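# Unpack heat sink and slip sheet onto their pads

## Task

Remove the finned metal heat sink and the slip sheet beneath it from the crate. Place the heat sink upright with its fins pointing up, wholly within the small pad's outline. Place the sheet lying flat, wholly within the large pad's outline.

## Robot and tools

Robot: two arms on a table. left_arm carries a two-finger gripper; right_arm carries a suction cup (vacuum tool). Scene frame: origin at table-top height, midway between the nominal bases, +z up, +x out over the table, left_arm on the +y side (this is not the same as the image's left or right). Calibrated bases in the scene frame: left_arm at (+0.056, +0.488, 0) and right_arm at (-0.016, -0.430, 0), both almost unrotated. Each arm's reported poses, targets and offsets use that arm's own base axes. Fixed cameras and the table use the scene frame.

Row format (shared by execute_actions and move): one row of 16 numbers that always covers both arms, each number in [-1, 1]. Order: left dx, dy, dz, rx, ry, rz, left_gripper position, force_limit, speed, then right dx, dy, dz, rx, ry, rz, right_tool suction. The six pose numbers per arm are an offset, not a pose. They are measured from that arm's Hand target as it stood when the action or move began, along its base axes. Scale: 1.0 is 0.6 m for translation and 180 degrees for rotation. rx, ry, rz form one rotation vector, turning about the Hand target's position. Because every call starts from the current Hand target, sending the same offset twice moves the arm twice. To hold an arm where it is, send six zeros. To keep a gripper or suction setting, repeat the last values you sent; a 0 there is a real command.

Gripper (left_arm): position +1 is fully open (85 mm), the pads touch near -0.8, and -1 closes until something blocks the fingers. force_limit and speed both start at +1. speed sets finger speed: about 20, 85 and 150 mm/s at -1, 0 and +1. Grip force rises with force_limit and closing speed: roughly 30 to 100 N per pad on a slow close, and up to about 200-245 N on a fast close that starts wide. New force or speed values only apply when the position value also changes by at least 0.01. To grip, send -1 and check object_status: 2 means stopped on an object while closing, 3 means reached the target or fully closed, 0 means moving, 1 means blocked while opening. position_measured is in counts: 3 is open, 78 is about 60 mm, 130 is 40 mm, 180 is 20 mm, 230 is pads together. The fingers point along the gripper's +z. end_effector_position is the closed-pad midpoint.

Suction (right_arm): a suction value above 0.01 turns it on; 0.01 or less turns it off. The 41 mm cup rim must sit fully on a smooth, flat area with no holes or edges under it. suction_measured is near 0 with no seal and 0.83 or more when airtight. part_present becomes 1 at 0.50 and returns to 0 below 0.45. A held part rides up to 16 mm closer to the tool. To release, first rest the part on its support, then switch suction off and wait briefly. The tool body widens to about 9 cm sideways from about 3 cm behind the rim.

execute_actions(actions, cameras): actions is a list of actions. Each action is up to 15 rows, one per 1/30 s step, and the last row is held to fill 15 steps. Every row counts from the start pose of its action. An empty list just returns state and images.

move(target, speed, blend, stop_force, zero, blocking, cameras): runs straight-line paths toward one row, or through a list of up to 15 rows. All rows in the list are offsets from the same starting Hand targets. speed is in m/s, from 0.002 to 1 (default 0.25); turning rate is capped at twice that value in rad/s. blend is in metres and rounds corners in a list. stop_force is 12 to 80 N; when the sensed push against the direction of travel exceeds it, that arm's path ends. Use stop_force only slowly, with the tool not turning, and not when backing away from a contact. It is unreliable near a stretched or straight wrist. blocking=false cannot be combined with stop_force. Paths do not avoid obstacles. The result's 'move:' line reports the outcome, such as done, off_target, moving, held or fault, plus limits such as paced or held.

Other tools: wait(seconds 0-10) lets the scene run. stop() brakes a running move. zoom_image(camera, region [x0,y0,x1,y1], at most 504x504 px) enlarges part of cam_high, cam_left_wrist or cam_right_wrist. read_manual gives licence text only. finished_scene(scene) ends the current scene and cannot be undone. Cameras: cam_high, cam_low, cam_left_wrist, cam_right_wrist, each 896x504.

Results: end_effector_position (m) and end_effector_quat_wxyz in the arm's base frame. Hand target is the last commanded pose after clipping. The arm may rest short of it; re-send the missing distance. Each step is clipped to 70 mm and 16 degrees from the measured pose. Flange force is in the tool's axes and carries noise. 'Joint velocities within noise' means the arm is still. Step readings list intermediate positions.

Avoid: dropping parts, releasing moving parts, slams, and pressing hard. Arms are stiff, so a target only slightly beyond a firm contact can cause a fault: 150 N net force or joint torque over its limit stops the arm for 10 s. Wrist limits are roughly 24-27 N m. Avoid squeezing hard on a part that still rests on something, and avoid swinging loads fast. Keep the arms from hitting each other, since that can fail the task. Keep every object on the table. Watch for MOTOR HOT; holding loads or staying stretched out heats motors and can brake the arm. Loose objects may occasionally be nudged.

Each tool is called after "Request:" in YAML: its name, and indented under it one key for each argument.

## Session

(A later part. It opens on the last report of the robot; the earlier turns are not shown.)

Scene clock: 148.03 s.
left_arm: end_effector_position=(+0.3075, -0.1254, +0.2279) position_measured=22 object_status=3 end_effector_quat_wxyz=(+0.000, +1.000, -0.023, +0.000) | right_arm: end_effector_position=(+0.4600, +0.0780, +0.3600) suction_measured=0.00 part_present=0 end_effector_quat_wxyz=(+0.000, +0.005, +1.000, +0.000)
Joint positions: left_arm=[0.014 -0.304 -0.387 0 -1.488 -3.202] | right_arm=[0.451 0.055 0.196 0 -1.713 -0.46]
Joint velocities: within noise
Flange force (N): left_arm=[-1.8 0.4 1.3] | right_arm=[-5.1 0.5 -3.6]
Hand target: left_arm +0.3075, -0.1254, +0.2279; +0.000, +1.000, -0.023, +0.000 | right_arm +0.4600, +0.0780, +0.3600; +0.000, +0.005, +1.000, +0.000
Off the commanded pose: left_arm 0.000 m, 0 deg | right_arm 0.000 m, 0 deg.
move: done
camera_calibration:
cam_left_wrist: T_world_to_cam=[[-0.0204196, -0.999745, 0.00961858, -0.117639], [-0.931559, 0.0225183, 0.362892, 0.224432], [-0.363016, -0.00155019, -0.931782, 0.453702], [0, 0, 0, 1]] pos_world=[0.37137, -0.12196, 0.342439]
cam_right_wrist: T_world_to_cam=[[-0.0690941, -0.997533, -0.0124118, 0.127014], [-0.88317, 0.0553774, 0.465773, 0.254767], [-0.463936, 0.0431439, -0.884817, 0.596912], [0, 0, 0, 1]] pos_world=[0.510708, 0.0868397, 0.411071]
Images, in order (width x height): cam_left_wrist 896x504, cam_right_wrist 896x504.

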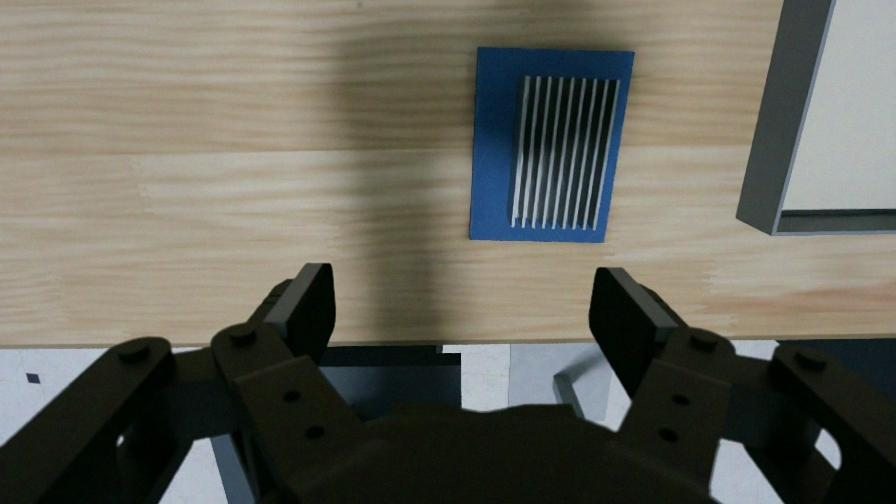

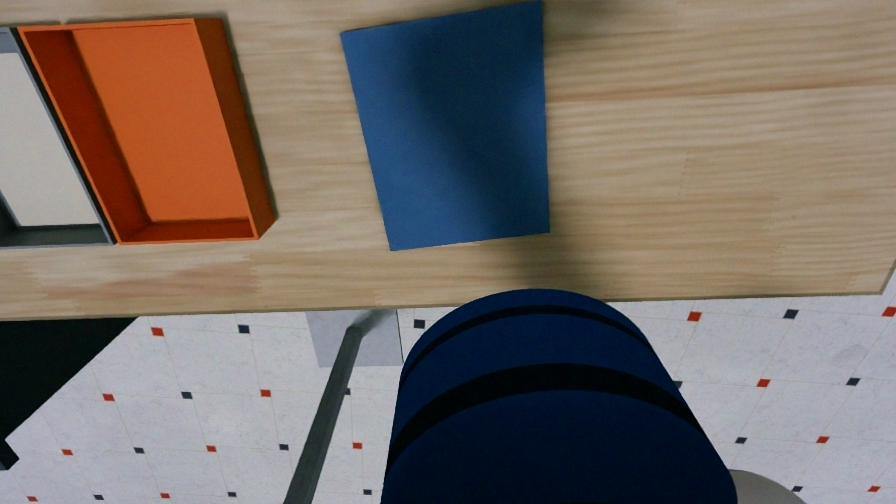

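Request:
move:
  target: [0,0.08,0,0,0,0,0.85,-0.7,-1,-0.0867,0.685,-0.1,0,0,-0.004,0]
  speed: 0.25
  cameras: []

Request:
move:
  target: [0,0,0,0,0,0,0.85,-0.7,-1,0,0,-0.1167,0,0,0,0]
  speed: 0.15
  cameras: ["cam_right_wrist","cam_high"]

Scene clock: 157.67 s.
left_arm: end_effector_position=(+0.3075, -0.0774, +0.2279) position_measured=22 object_status=3 end_effector_quat_wxyz=(+0.000, +1.000, -0.023, +0.000) | right_arm: end_effector_position=(+0.4080, +0.4890, +0.3001) suction_measured=0.00 part_present=0 end_effector_quat_wxyz=(+0.000, +0.011, +1.000, +0.000)
Joint positions: left_arm=[0.175 -0.347 -0.417 -0.001 -1.501 -3.362] | right_arm=[1.081 0.5 0.617 0 -1.688 -1.103]
Joint velocities: within noise
Flange force (N): left_arm=[-2.4 -0.1 0.9] | right_arm=[-6.7 8.0 -4.3]
Hand target: left_arm +0.3075, -0.0774, +0.2279; +0.000, +1.000, -0.023, +0.000 | right_arm +0.4080, +0.4890, +0.3000; +0.000, +0.011, +1.000, +0.000
Off the commanded pose: left_arm 0.000 m, 0 deg | right_arm 0.000 m, 0 deg.
move: done
No camera images: "cameras" was empty.

Scene clock: 158.53 s.
left_arm: end_effector_position=(+0.3075, -0.0774, +0.2279) position_measured=22 object_status=3 end_effector_quat_wxyz=(+0.000, +1.000, -0.023, +0.000) | right_arm: end_effector_position=(+0.4080, +0.4890, +0.2300) suction_measured=0.00 part_present=0 end_effector_quat_wxyz=(+0.000, +0.011, +1.000, +0.000)
Joint positions: left_arm=[0.175 -0.347 -0.417 -0.001 -1.501 -3.362] | right_arm=[1.081 0.493 0.444 0 -1.522 -1.103]
Joint velocities: left_arm=[within noise] | right_arm=[0.001 -0.001 0.001 0.005 0 0]
Flange force (N): left_arm=[-2.5 0.6 0.9] | right_arm=[-6.6 7.7 -2.9]
Hand target: left_arm +0.3075, -0.0774, +0.2279; +0.000, +1.000, -0.023, +0.000 | right_arm +0.4080, +0.4890, +0.2300; +0.000, +0.011, +1.000, +0.000
Off the commanded pose: left_arm 0.000 m, 0 deg | right_arm 0.000 m, 0 deg.
move: done
camera_calibration:
cam_right_wrist: T_world_to_cam=[[-0.0817952, -0.996571, -0.0125192, 0.536513], [-0.882296, 0.0665623, 0.465965, 0.240793], [-0.463534, 0.0491594, -0.884714, 0.436815], [0, 0, 0, 1]] pos_world=[0.458814, 0.497171, 0.280972]
Images, in order (width x height): cam_high 896x504, cam_right_wrist 896x504.

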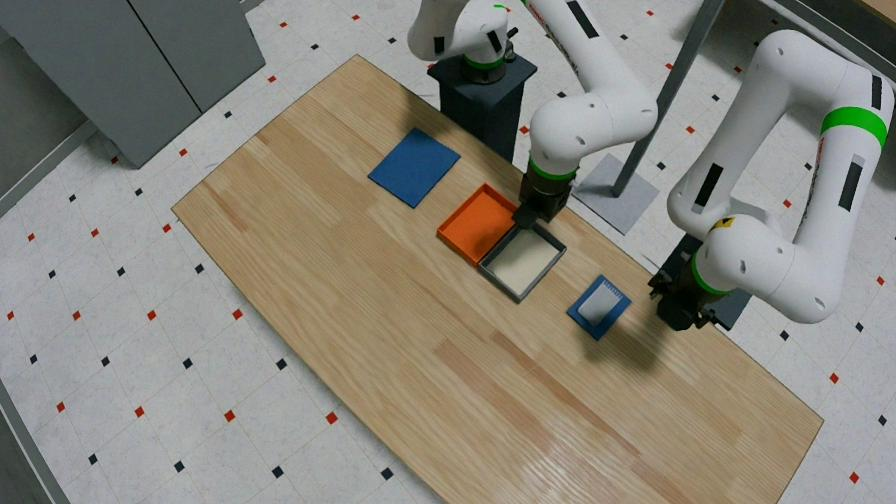

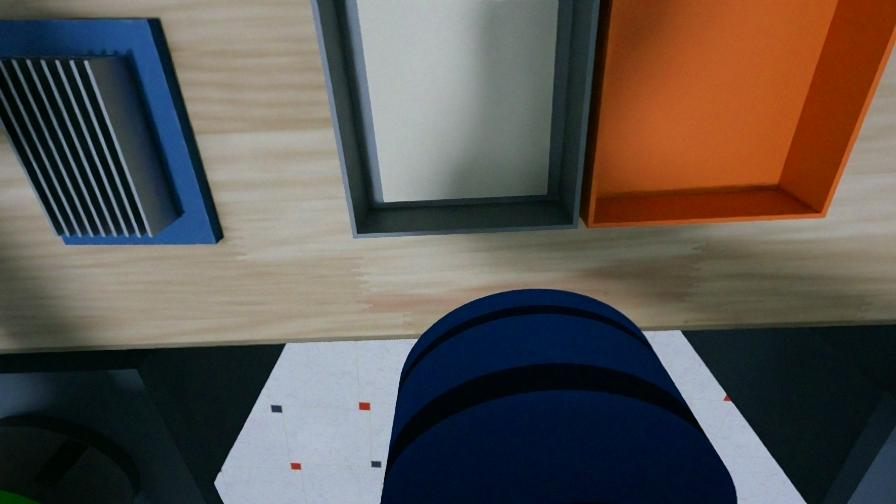

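Request:
move:
  target: [0,0,0,0,0,0,0.85,-0.7,-1,0.0058,0.01,-0.33,0,0,-0.003,0]
  speed: 0.12
  cameras: ["cam_right_wrist","cam_low"]

Scene clock: 174.07 s.
left_arm: end_effector_position=(+0.3075, -0.0774, +0.2279) position_measured=22 object_status=3 end_effector_quat_wxyz=(+0.000, +1.000, -0.023, +0.000) | right_arm: end_effector_position=(+0.4114, +0.4950, +0.0320) suction_measured=0.00 part_present=0 end_effector_quat_wxyz=(+0.000, +0.016, +1.000, +0.000)
Joint positions: left_arm=[0.175 -0.347 -0.417 0 -1.501 -3.362] | right_arm=[1.081 0.637 0.185 0 -1.12 -1.112]
Joint velocities: within noise
Flange force (N): left_arm=[-2.0 0.1 1.2] | right_arm=[-5.0 5.9 0.0]
Hand target: left_arm +0.3075, -0.0774, +0.2279; +0.000, +1.000, -0.023, +0.000 | right_arm +0.4115, +0.4950, +0.0320; +0.000, +0.016, +1.000, +0.000
Off the commanded pose: left_arm 0.000 m, 0 deg | right_arm 0.000 m, 0 deg.
move: done
camera_calibration:
cam_right_wrist: T_world_to_cam=[[-0.0911349, -0.99576, -0.0124954, 0.543833], [-0.881682, 0.074848, 0.46587, 0.33133], [-0.46296, 0.053474, -0.884765, 0.260559], [0, 0, 0, 1]] pos_world=[0.462318, 0.502795, 0.0829716]
Images, in order (width x height): cam_low 896x504, cam_right_wrist 896x504.

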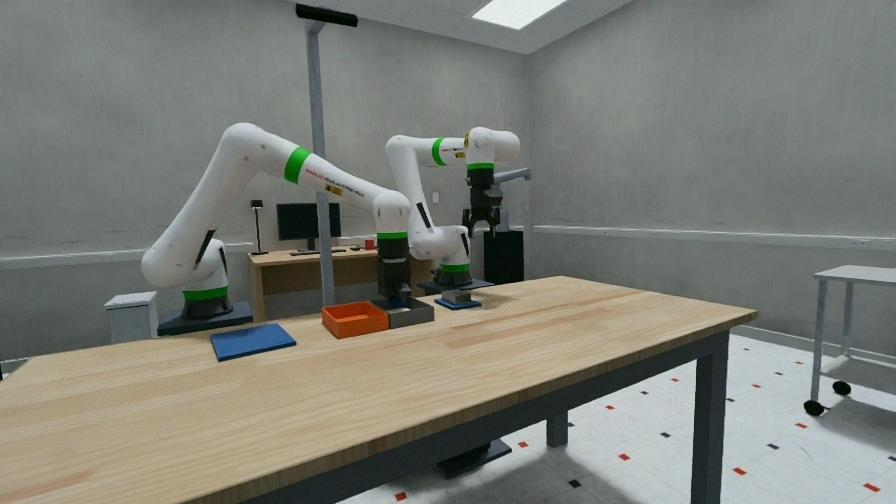

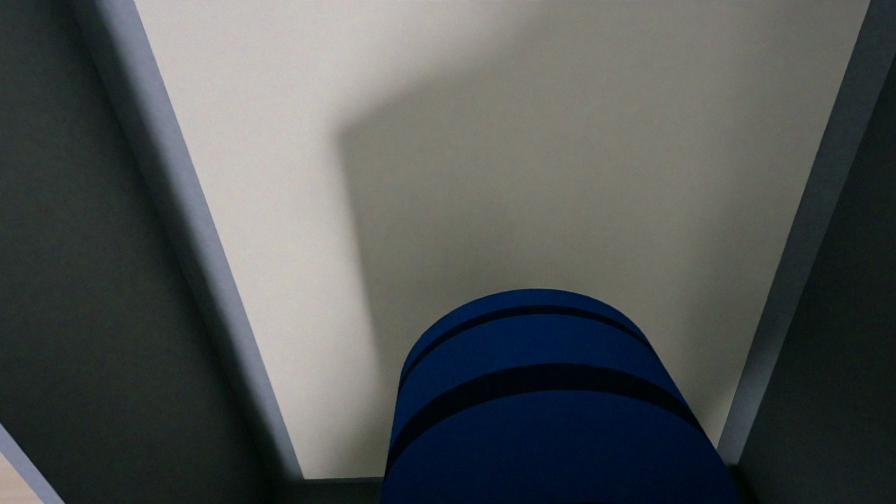

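Request:
move:
  target: [0,0,0,0,0,0,0.85,-0.7,-1,0,0,-0.0565,0,0,0,1]
  speed: 0.012
  stop_force: 12
  cameras: ["cam_right_wrist"]

Scene clock: 182.90 s.
left_arm: end_effector_position=(+0.3075, -0.0774, +0.2279) position_measured=22 object_status=3 end_effector_quat_wxyz=(+0.000, +1.000, -0.023, +0.000) | right_arm: end_effector_position=(+0.4115, +0.4950, -0.0019) suction_measured=0.94 part_present=1 end_effector_quat_wxyz=(+0.000, +0.016, +1.000, +0.000)
Joint positions: left_arm=[0.175 -0.347 -0.417 0 -1.501 -3.362] | right_arm=[1.081 0.676 0.161 0 -1.056 -1.112]
Joint velocities: within noise
Flange force (N): left_arm=[-2.4 0.3 1.5] | right_arm=[-5.3 6.5 0.9]
Hand target: left_arm +0.3075, -0.0774, +0.2279; +0.000, +1.000, -0.023, +0.000 | right_arm +0.4115, +0.4950, -0.0019; +0.000, +0.016, +1.000, +0.000
Off the commanded pose: left_arm 0.000 m, 0 deg | right_arm 0.000 m, 0 deg.
move: done
camera_calibration:
cam_right_wrist: T_world_to_cam=[[-0.0910898, -0.995765, -0.0124156, 0.543396], [-0.881748, 0.0748527, 0.465744, 0.347246], [-0.462843, 0.053372, -0.884832, 0.230611], [0, 0, 0, 1]] pos_world=[0.462418, 0.502795, 0.0490712]
Images, in order (width x height): cam_right_wrist 896x504.

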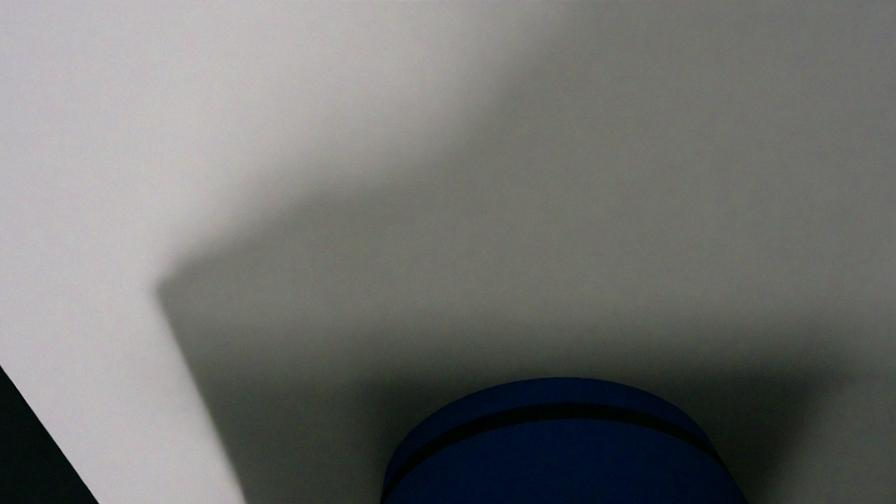

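Request:
move:
  target:
    - [0,0,0,0,0,0,0.85,-0.7,-1,0,0,0.03,0,0,0,1]
    - [0,0,0,0,0,0,0.85,-0.7,-1,0,0,0.19,0,0,0,1]
    - [0,0,0,0,0,0,0.85,-0.7,-1,-0.0332,-0.6722,0.19,0,0,0.0305,1]
    - [0,0,0,0,0,0,0.85,-0.7,-1,-0.0332,-0.6722,0.0265,0,0,0.0305,1]
  speed: [0.03,0.12,0.2,0.1]
  blend: [0,0.02,0.01,0]
  cameras: ["cam_high","cam_low","cam_right_wrist"]

Request:
zoom_image:
  camera: "cam_high"
  region: [350, 90, 500, 230]

Request:
zoom_image:
  camera: "cam_low"
  region: [190, 250, 310, 370]

Scene clock: 194.70 s.
left_arm: end_effector_position=(+0.3075, -0.0774, +0.2279) position_measured=22 object_status=3 end_effector_quat_wxyz=(+0.000, +1.000, -0.023, +0.000) | right_arm: end_effector_position=(+0.3915, +0.0917, +0.0140) suction_measured=0.94 part_present=1 end_effector_quat_wxyz=(+0.000, -0.032, +0.999, +0.000)
Joint positions: left_arm=[0.175 -0.347 -0.417 0 -1.501 -3.362] | right_arm=[0.559 0.137 -0.578 0 -0.856 -0.495]
Joint velocities: within noise
Flange force (N): left_arm=[-3.0 -0.4 1.6] | right_arm=[-4.5 0.2 0.5]
Hand target: left_arm +0.3075, -0.0774, +0.2279; +0.000, +1.000, -0.023, +0.000 | right_arm +0.3915, +0.0917, +0.0140; +0.000, -0.032, +0.999, +0.000
Off the commanded pose: left_arm 0.000 m, 0 deg | right_arm 0.000 m, 0 deg.
move: done
camera_calibration:
cam_right_wrist: T_world_to_cam=[[0.00455656, -0.999911, -0.012518, 0.103047], [-0.884795, -0.00986435, 0.465877, 0.361381], [-0.465959, 0.00895308, -0.884761, 0.262263], [0, 0, 0, 1]] pos_world=[0.441482, 0.104255, 0.0649716]
Images, in order (width x height): cam_high 896x504, cam_low 896x504, cam_right_wrist 896x504.

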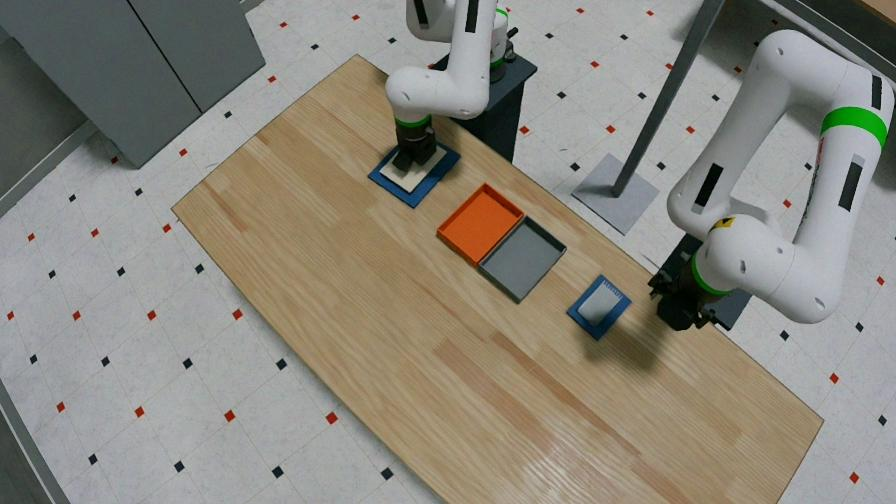

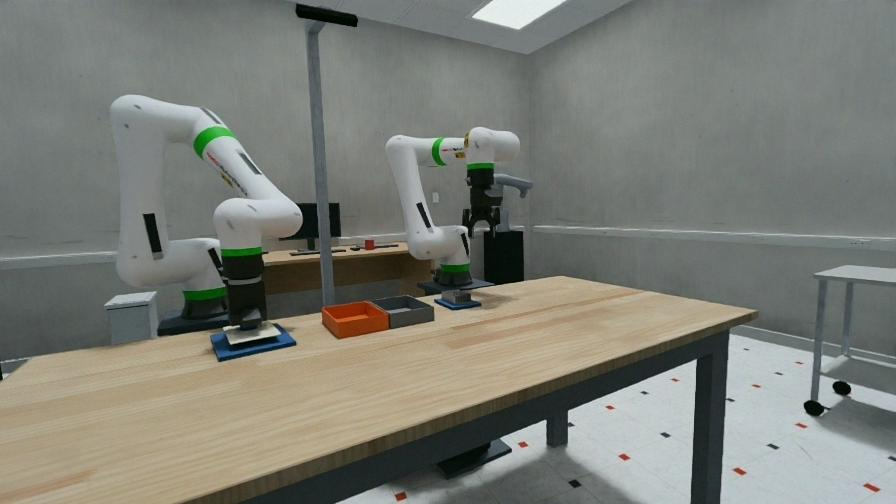

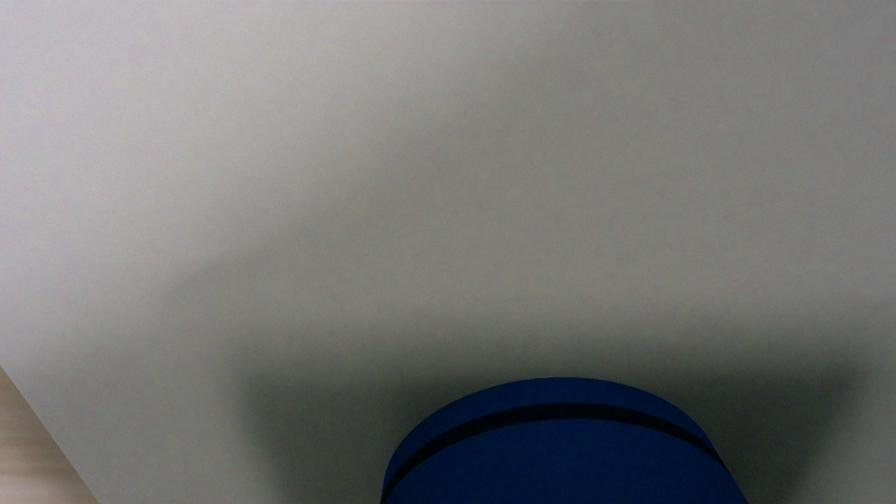

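Scaled by 3.360 from the camera's 896x504 image, which has a finer 1280x720 frame.

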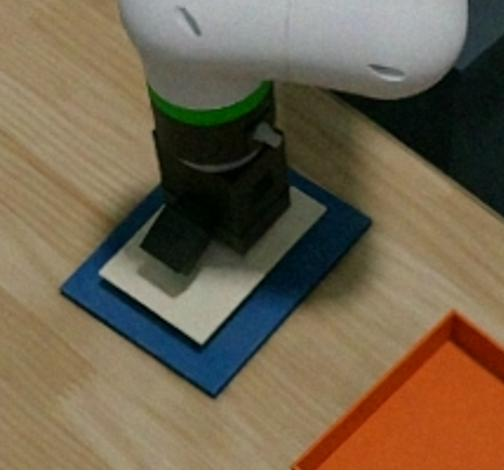

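Scaled by 4.200 from the camera's 896x504 image, which has a finer 1280x720 frame.

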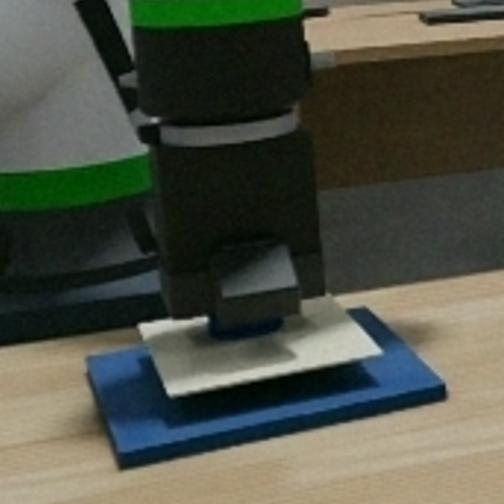

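Request:
move:
  target: [0,0,0,0,0,0,0.85,-0.7,-1,0,0,-0.035,0,0,0,1]
  speed: 0.007
  stop_force: 12
  cameras: []

Request:
zoom_image:
  camera: "cam_high"
  region: [350, 90, 500, 230]

Scene clock: 203.23 s.
left_arm: end_effector_position=(+0.3075, -0.0774, +0.2279) position_measured=22 object_status=3 end_effector_quat_wxyz=(+0.000, +1.000, -0.023, +0.000) | right_arm: end_effector_position=(+0.3916, +0.0917, -0.0045) suction_measured=0.94 part_present=1 end_effector_quat_wxyz=(+0.000, -0.032, +0.999, +0.000)
Joint positions: left_arm=[0.175 -0.347 -0.417 0 -1.501 -3.362] | right_arm=[0.559 0.174 -0.593 0 -0.804 -0.495]
Joint velocities: within noise
Flange force (N): left_arm=[-1.9 -0.3 1.1] | right_arm=[2.0 0.9 -24.5]
Hand target: left_arm +0.3075, -0.0774, +0.2279; +0.000, +1.000, -0.023, +0.000 | right_arm +0.3916, +0.0917, -0.0045; +0.000, -0.032, +0.999, +0.000 (not the last commanded pose)
Off the commanded pose: left_arm 0.000 m, 0 deg | right_arm 0.003 m, 0 deg.
move: contact (right_arm)
No camera images: "cameras" was empty.

Scaled by 3.360 from the camera's 896x504 image, which has a finer 1280x720 frame.

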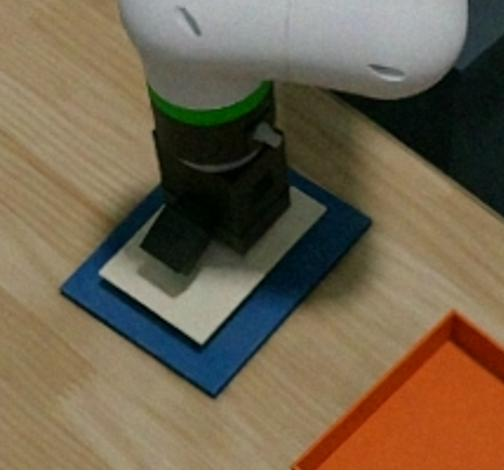

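Request:
move:
  target: [0,0,0,0,0,0,0.85,-0.7,-1,0,0,0.0015,0,0,0,1]
  speed: 0.02
  cameras: []

Request:
move:
  target: [0,0,0,0,0,0,0.85,-0.7,-1,0,0,0,0,0,0,0]
  speed: 0.02
  cameras: []

Request:
wait:
  seconds: 0.7
  cameras: []

Request:
move:
  target:
    - [0,0,0,0,0,0,0.85,-0.7,-1,0,0,0.05,0,0,0,0]
    - [0,0,0,0,0,0,0.85,-0.7,-1,-0.05,-0.1,0.25,0,0,0,0]
  speed: [0.05,0.2]
  cameras: ["cam_high"]

Request:
zoom_image:
  camera: "cam_high"
  region: [350, 90, 500, 230]

Request:
zoom_image:
  camera: "cam_high"
  region: [540, 250, 660, 350]

Scene clock: 209.40 s.
left_arm: end_effector_position=(+0.3075, -0.0774, +0.2279) position_measured=22 object_status=3 end_effector_quat_wxyz=(+0.000, +1.000, -0.023, +0.000) | right_arm: end_effector_position=(+0.3916, +0.0917, -0.0036) suction_measured=0.94 part_present=1 end_effector_quat_wxyz=(+0.000, -0.032, +0.999, +0.000)
Joint positions: left_arm=[0.175 -0.347 -0.417 0 -1.501 -3.362] | right_arm=[0.559 0.172 -0.592 0 -0.807 -0.495]
Joint velocities: within noise
Flange force (N): left_arm=[-2.0 0.9 0.7] | right_arm=[-4.8 0.4 0.7]
Hand target: left_arm +0.3075, -0.0774, +0.2279; +0.000, +1.000, -0.023, +0.000 | right_arm +0.3916, +0.0917, -0.0036; +0.000, -0.032, +0.999, +0.000
Off the commanded pose: left_arm 0.000 m, 0 deg | right_arm 0.000 m, 0 deg.
move: done
No camera images: "cameras" was empty.

Scene clock: 209.90 s.
left_arm: end_effector_position=(+0.3075, -0.0774, +0.2279) position_measured=22 object_status=3 end_effector_quat_wxyz=(+0.000, +1.000, -0.023, +0.000) | right_arm: end_effector_position=(+0.3916, +0.0918, -0.0035) suction_measured=0.00 part_present=0 end_effector_quat_wxyz=(+0.000, -0.032, +0.999, +0.000)
Joint positions: left_arm=[0.175 -0.347 -0.417 0 -1.501 -3.362] | right_arm=[0.559 0.172 -0.592 0 -0.807 -0.495]
Joint velocities: within noise
Flange force (N): left_arm=[-2.5 0.5 1.2] | right_arm=[-2.4 0.3 -20.1]
Hand target: left_arm +0.3075, -0.0774, +0.2279; +0.000, +1.000, -0.023, +0.000 | right_arm +0.3916, +0.0917, -0.0036; +0.000, -0.032, +0.999, +0.000
Off the commanded pose: left_arm 0.000 m, 0 deg | right_arm 0.000 m, 0 deg.
move: done
No camera images: "cameras" was empty.

Scene clock: 210.60 s.
left_arm: end_effector_position=(+0.3075, -0.0774, +0.2279) position_measured=22 object_status=3 end_effector_quat_wxyz=(+0.000, +1.000, -0.023, +0.000) | right_arm: end_effector_position=(+0.3916, +0.0917, -0.0036) suction_measured=0.00 part_present=0 end_effector_quat_wxyz=(+0.000, -0.032, +0.999, +0.000)
Joint positions: left_arm=[0.175 -0.347 -0.417 0 -1.501 -3.362] | right_arm=[0.559 0.172 -0.592 0 -0.807 -0.495]
Joint velocities: within noise
Flange force (N): left_arm=[-1.8 0.0 1.0] | right_arm=[-1.9 0.2 -20.9]
Hand target: left_arm +0.3075, -0.0774, +0.2279; +0.000, +1.000, -0.023, +0.000 | right_arm +0.3916, +0.0917, -0.0036; +0.000, -0.032, +0.999, +0.000
Off the commanded pose: left_arm 0.000 m, 0 deg | right_arm 0.000 m, 0 deg.
wait: 0.70 s; at rest by 0.17 s
No camera images: "cameras" was empty.

Scene clock: 212.33 s.
left_arm: end_effector_position=(+0.3075, -0.0774, +0.2279) position_measured=22 object_status=3 end_effector_quat_wxyz=(+0.000, +1.000, -0.023, +0.000) | right_arm: end_effector_position=(+0.3616, +0.0317, +0.1464) suction_measured=0.00 part_present=0 end_effector_quat_wxyz=(+0.000, -0.032, +0.999, +0.000)
Joint positions: left_arm=[0.175 -0.347 -0.417 0 -1.501 -3.362] | right_arm=[0.454 -0.158 -0.511 0 -1.219 -0.389]
Joint velocities: within noise
Flange force (N): left_arm=[-2.1 0.1 1.6] | right_arm=[-5.6 -0.5 -1.5]
Hand target: left_arm +0.3075, -0.0774, +0.2279; +0.000, +1.000, -0.023, +0.000 | right_arm +0.3616, +0.0317, +0.1464; +0.000, -0.032, +0.999, +0.000
Off the commanded pose: left_arm 0.000 m, 0 deg | right_arm 0.000 m, 0 deg.
move: done
Images, in order (width x height): cam_high 896x504.

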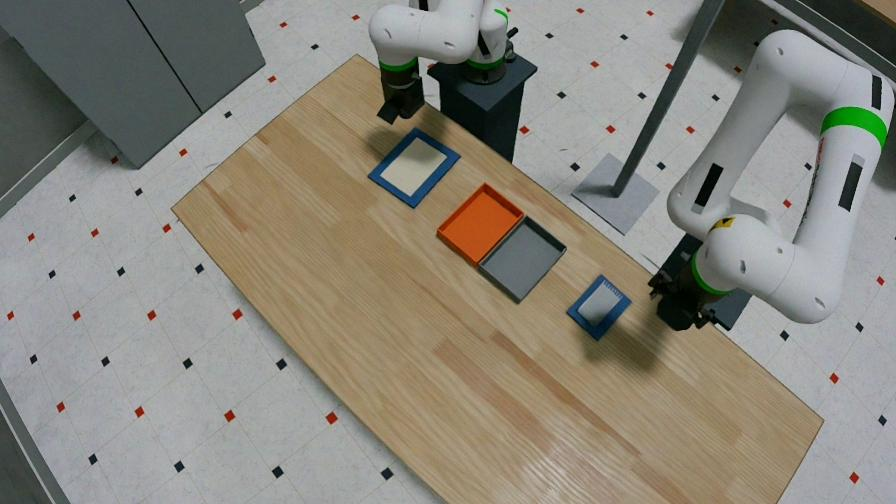

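Scaled by 3.360 from the camera's 896x504 image, which has a finer 1280x720 frame.

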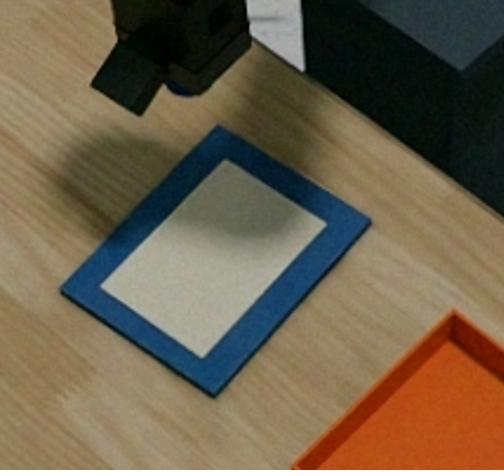

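Scaled by 4.200 from the camera's 896x504 image, which has a finer 1280x720 frame.

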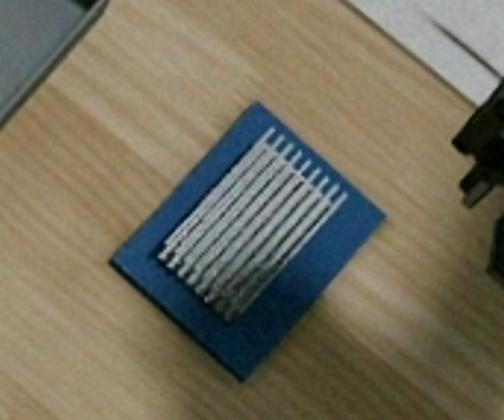

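Both are placed well inside their pads.

Request:
finished_scene:
  scene: 3

The scene is finished: the task was done.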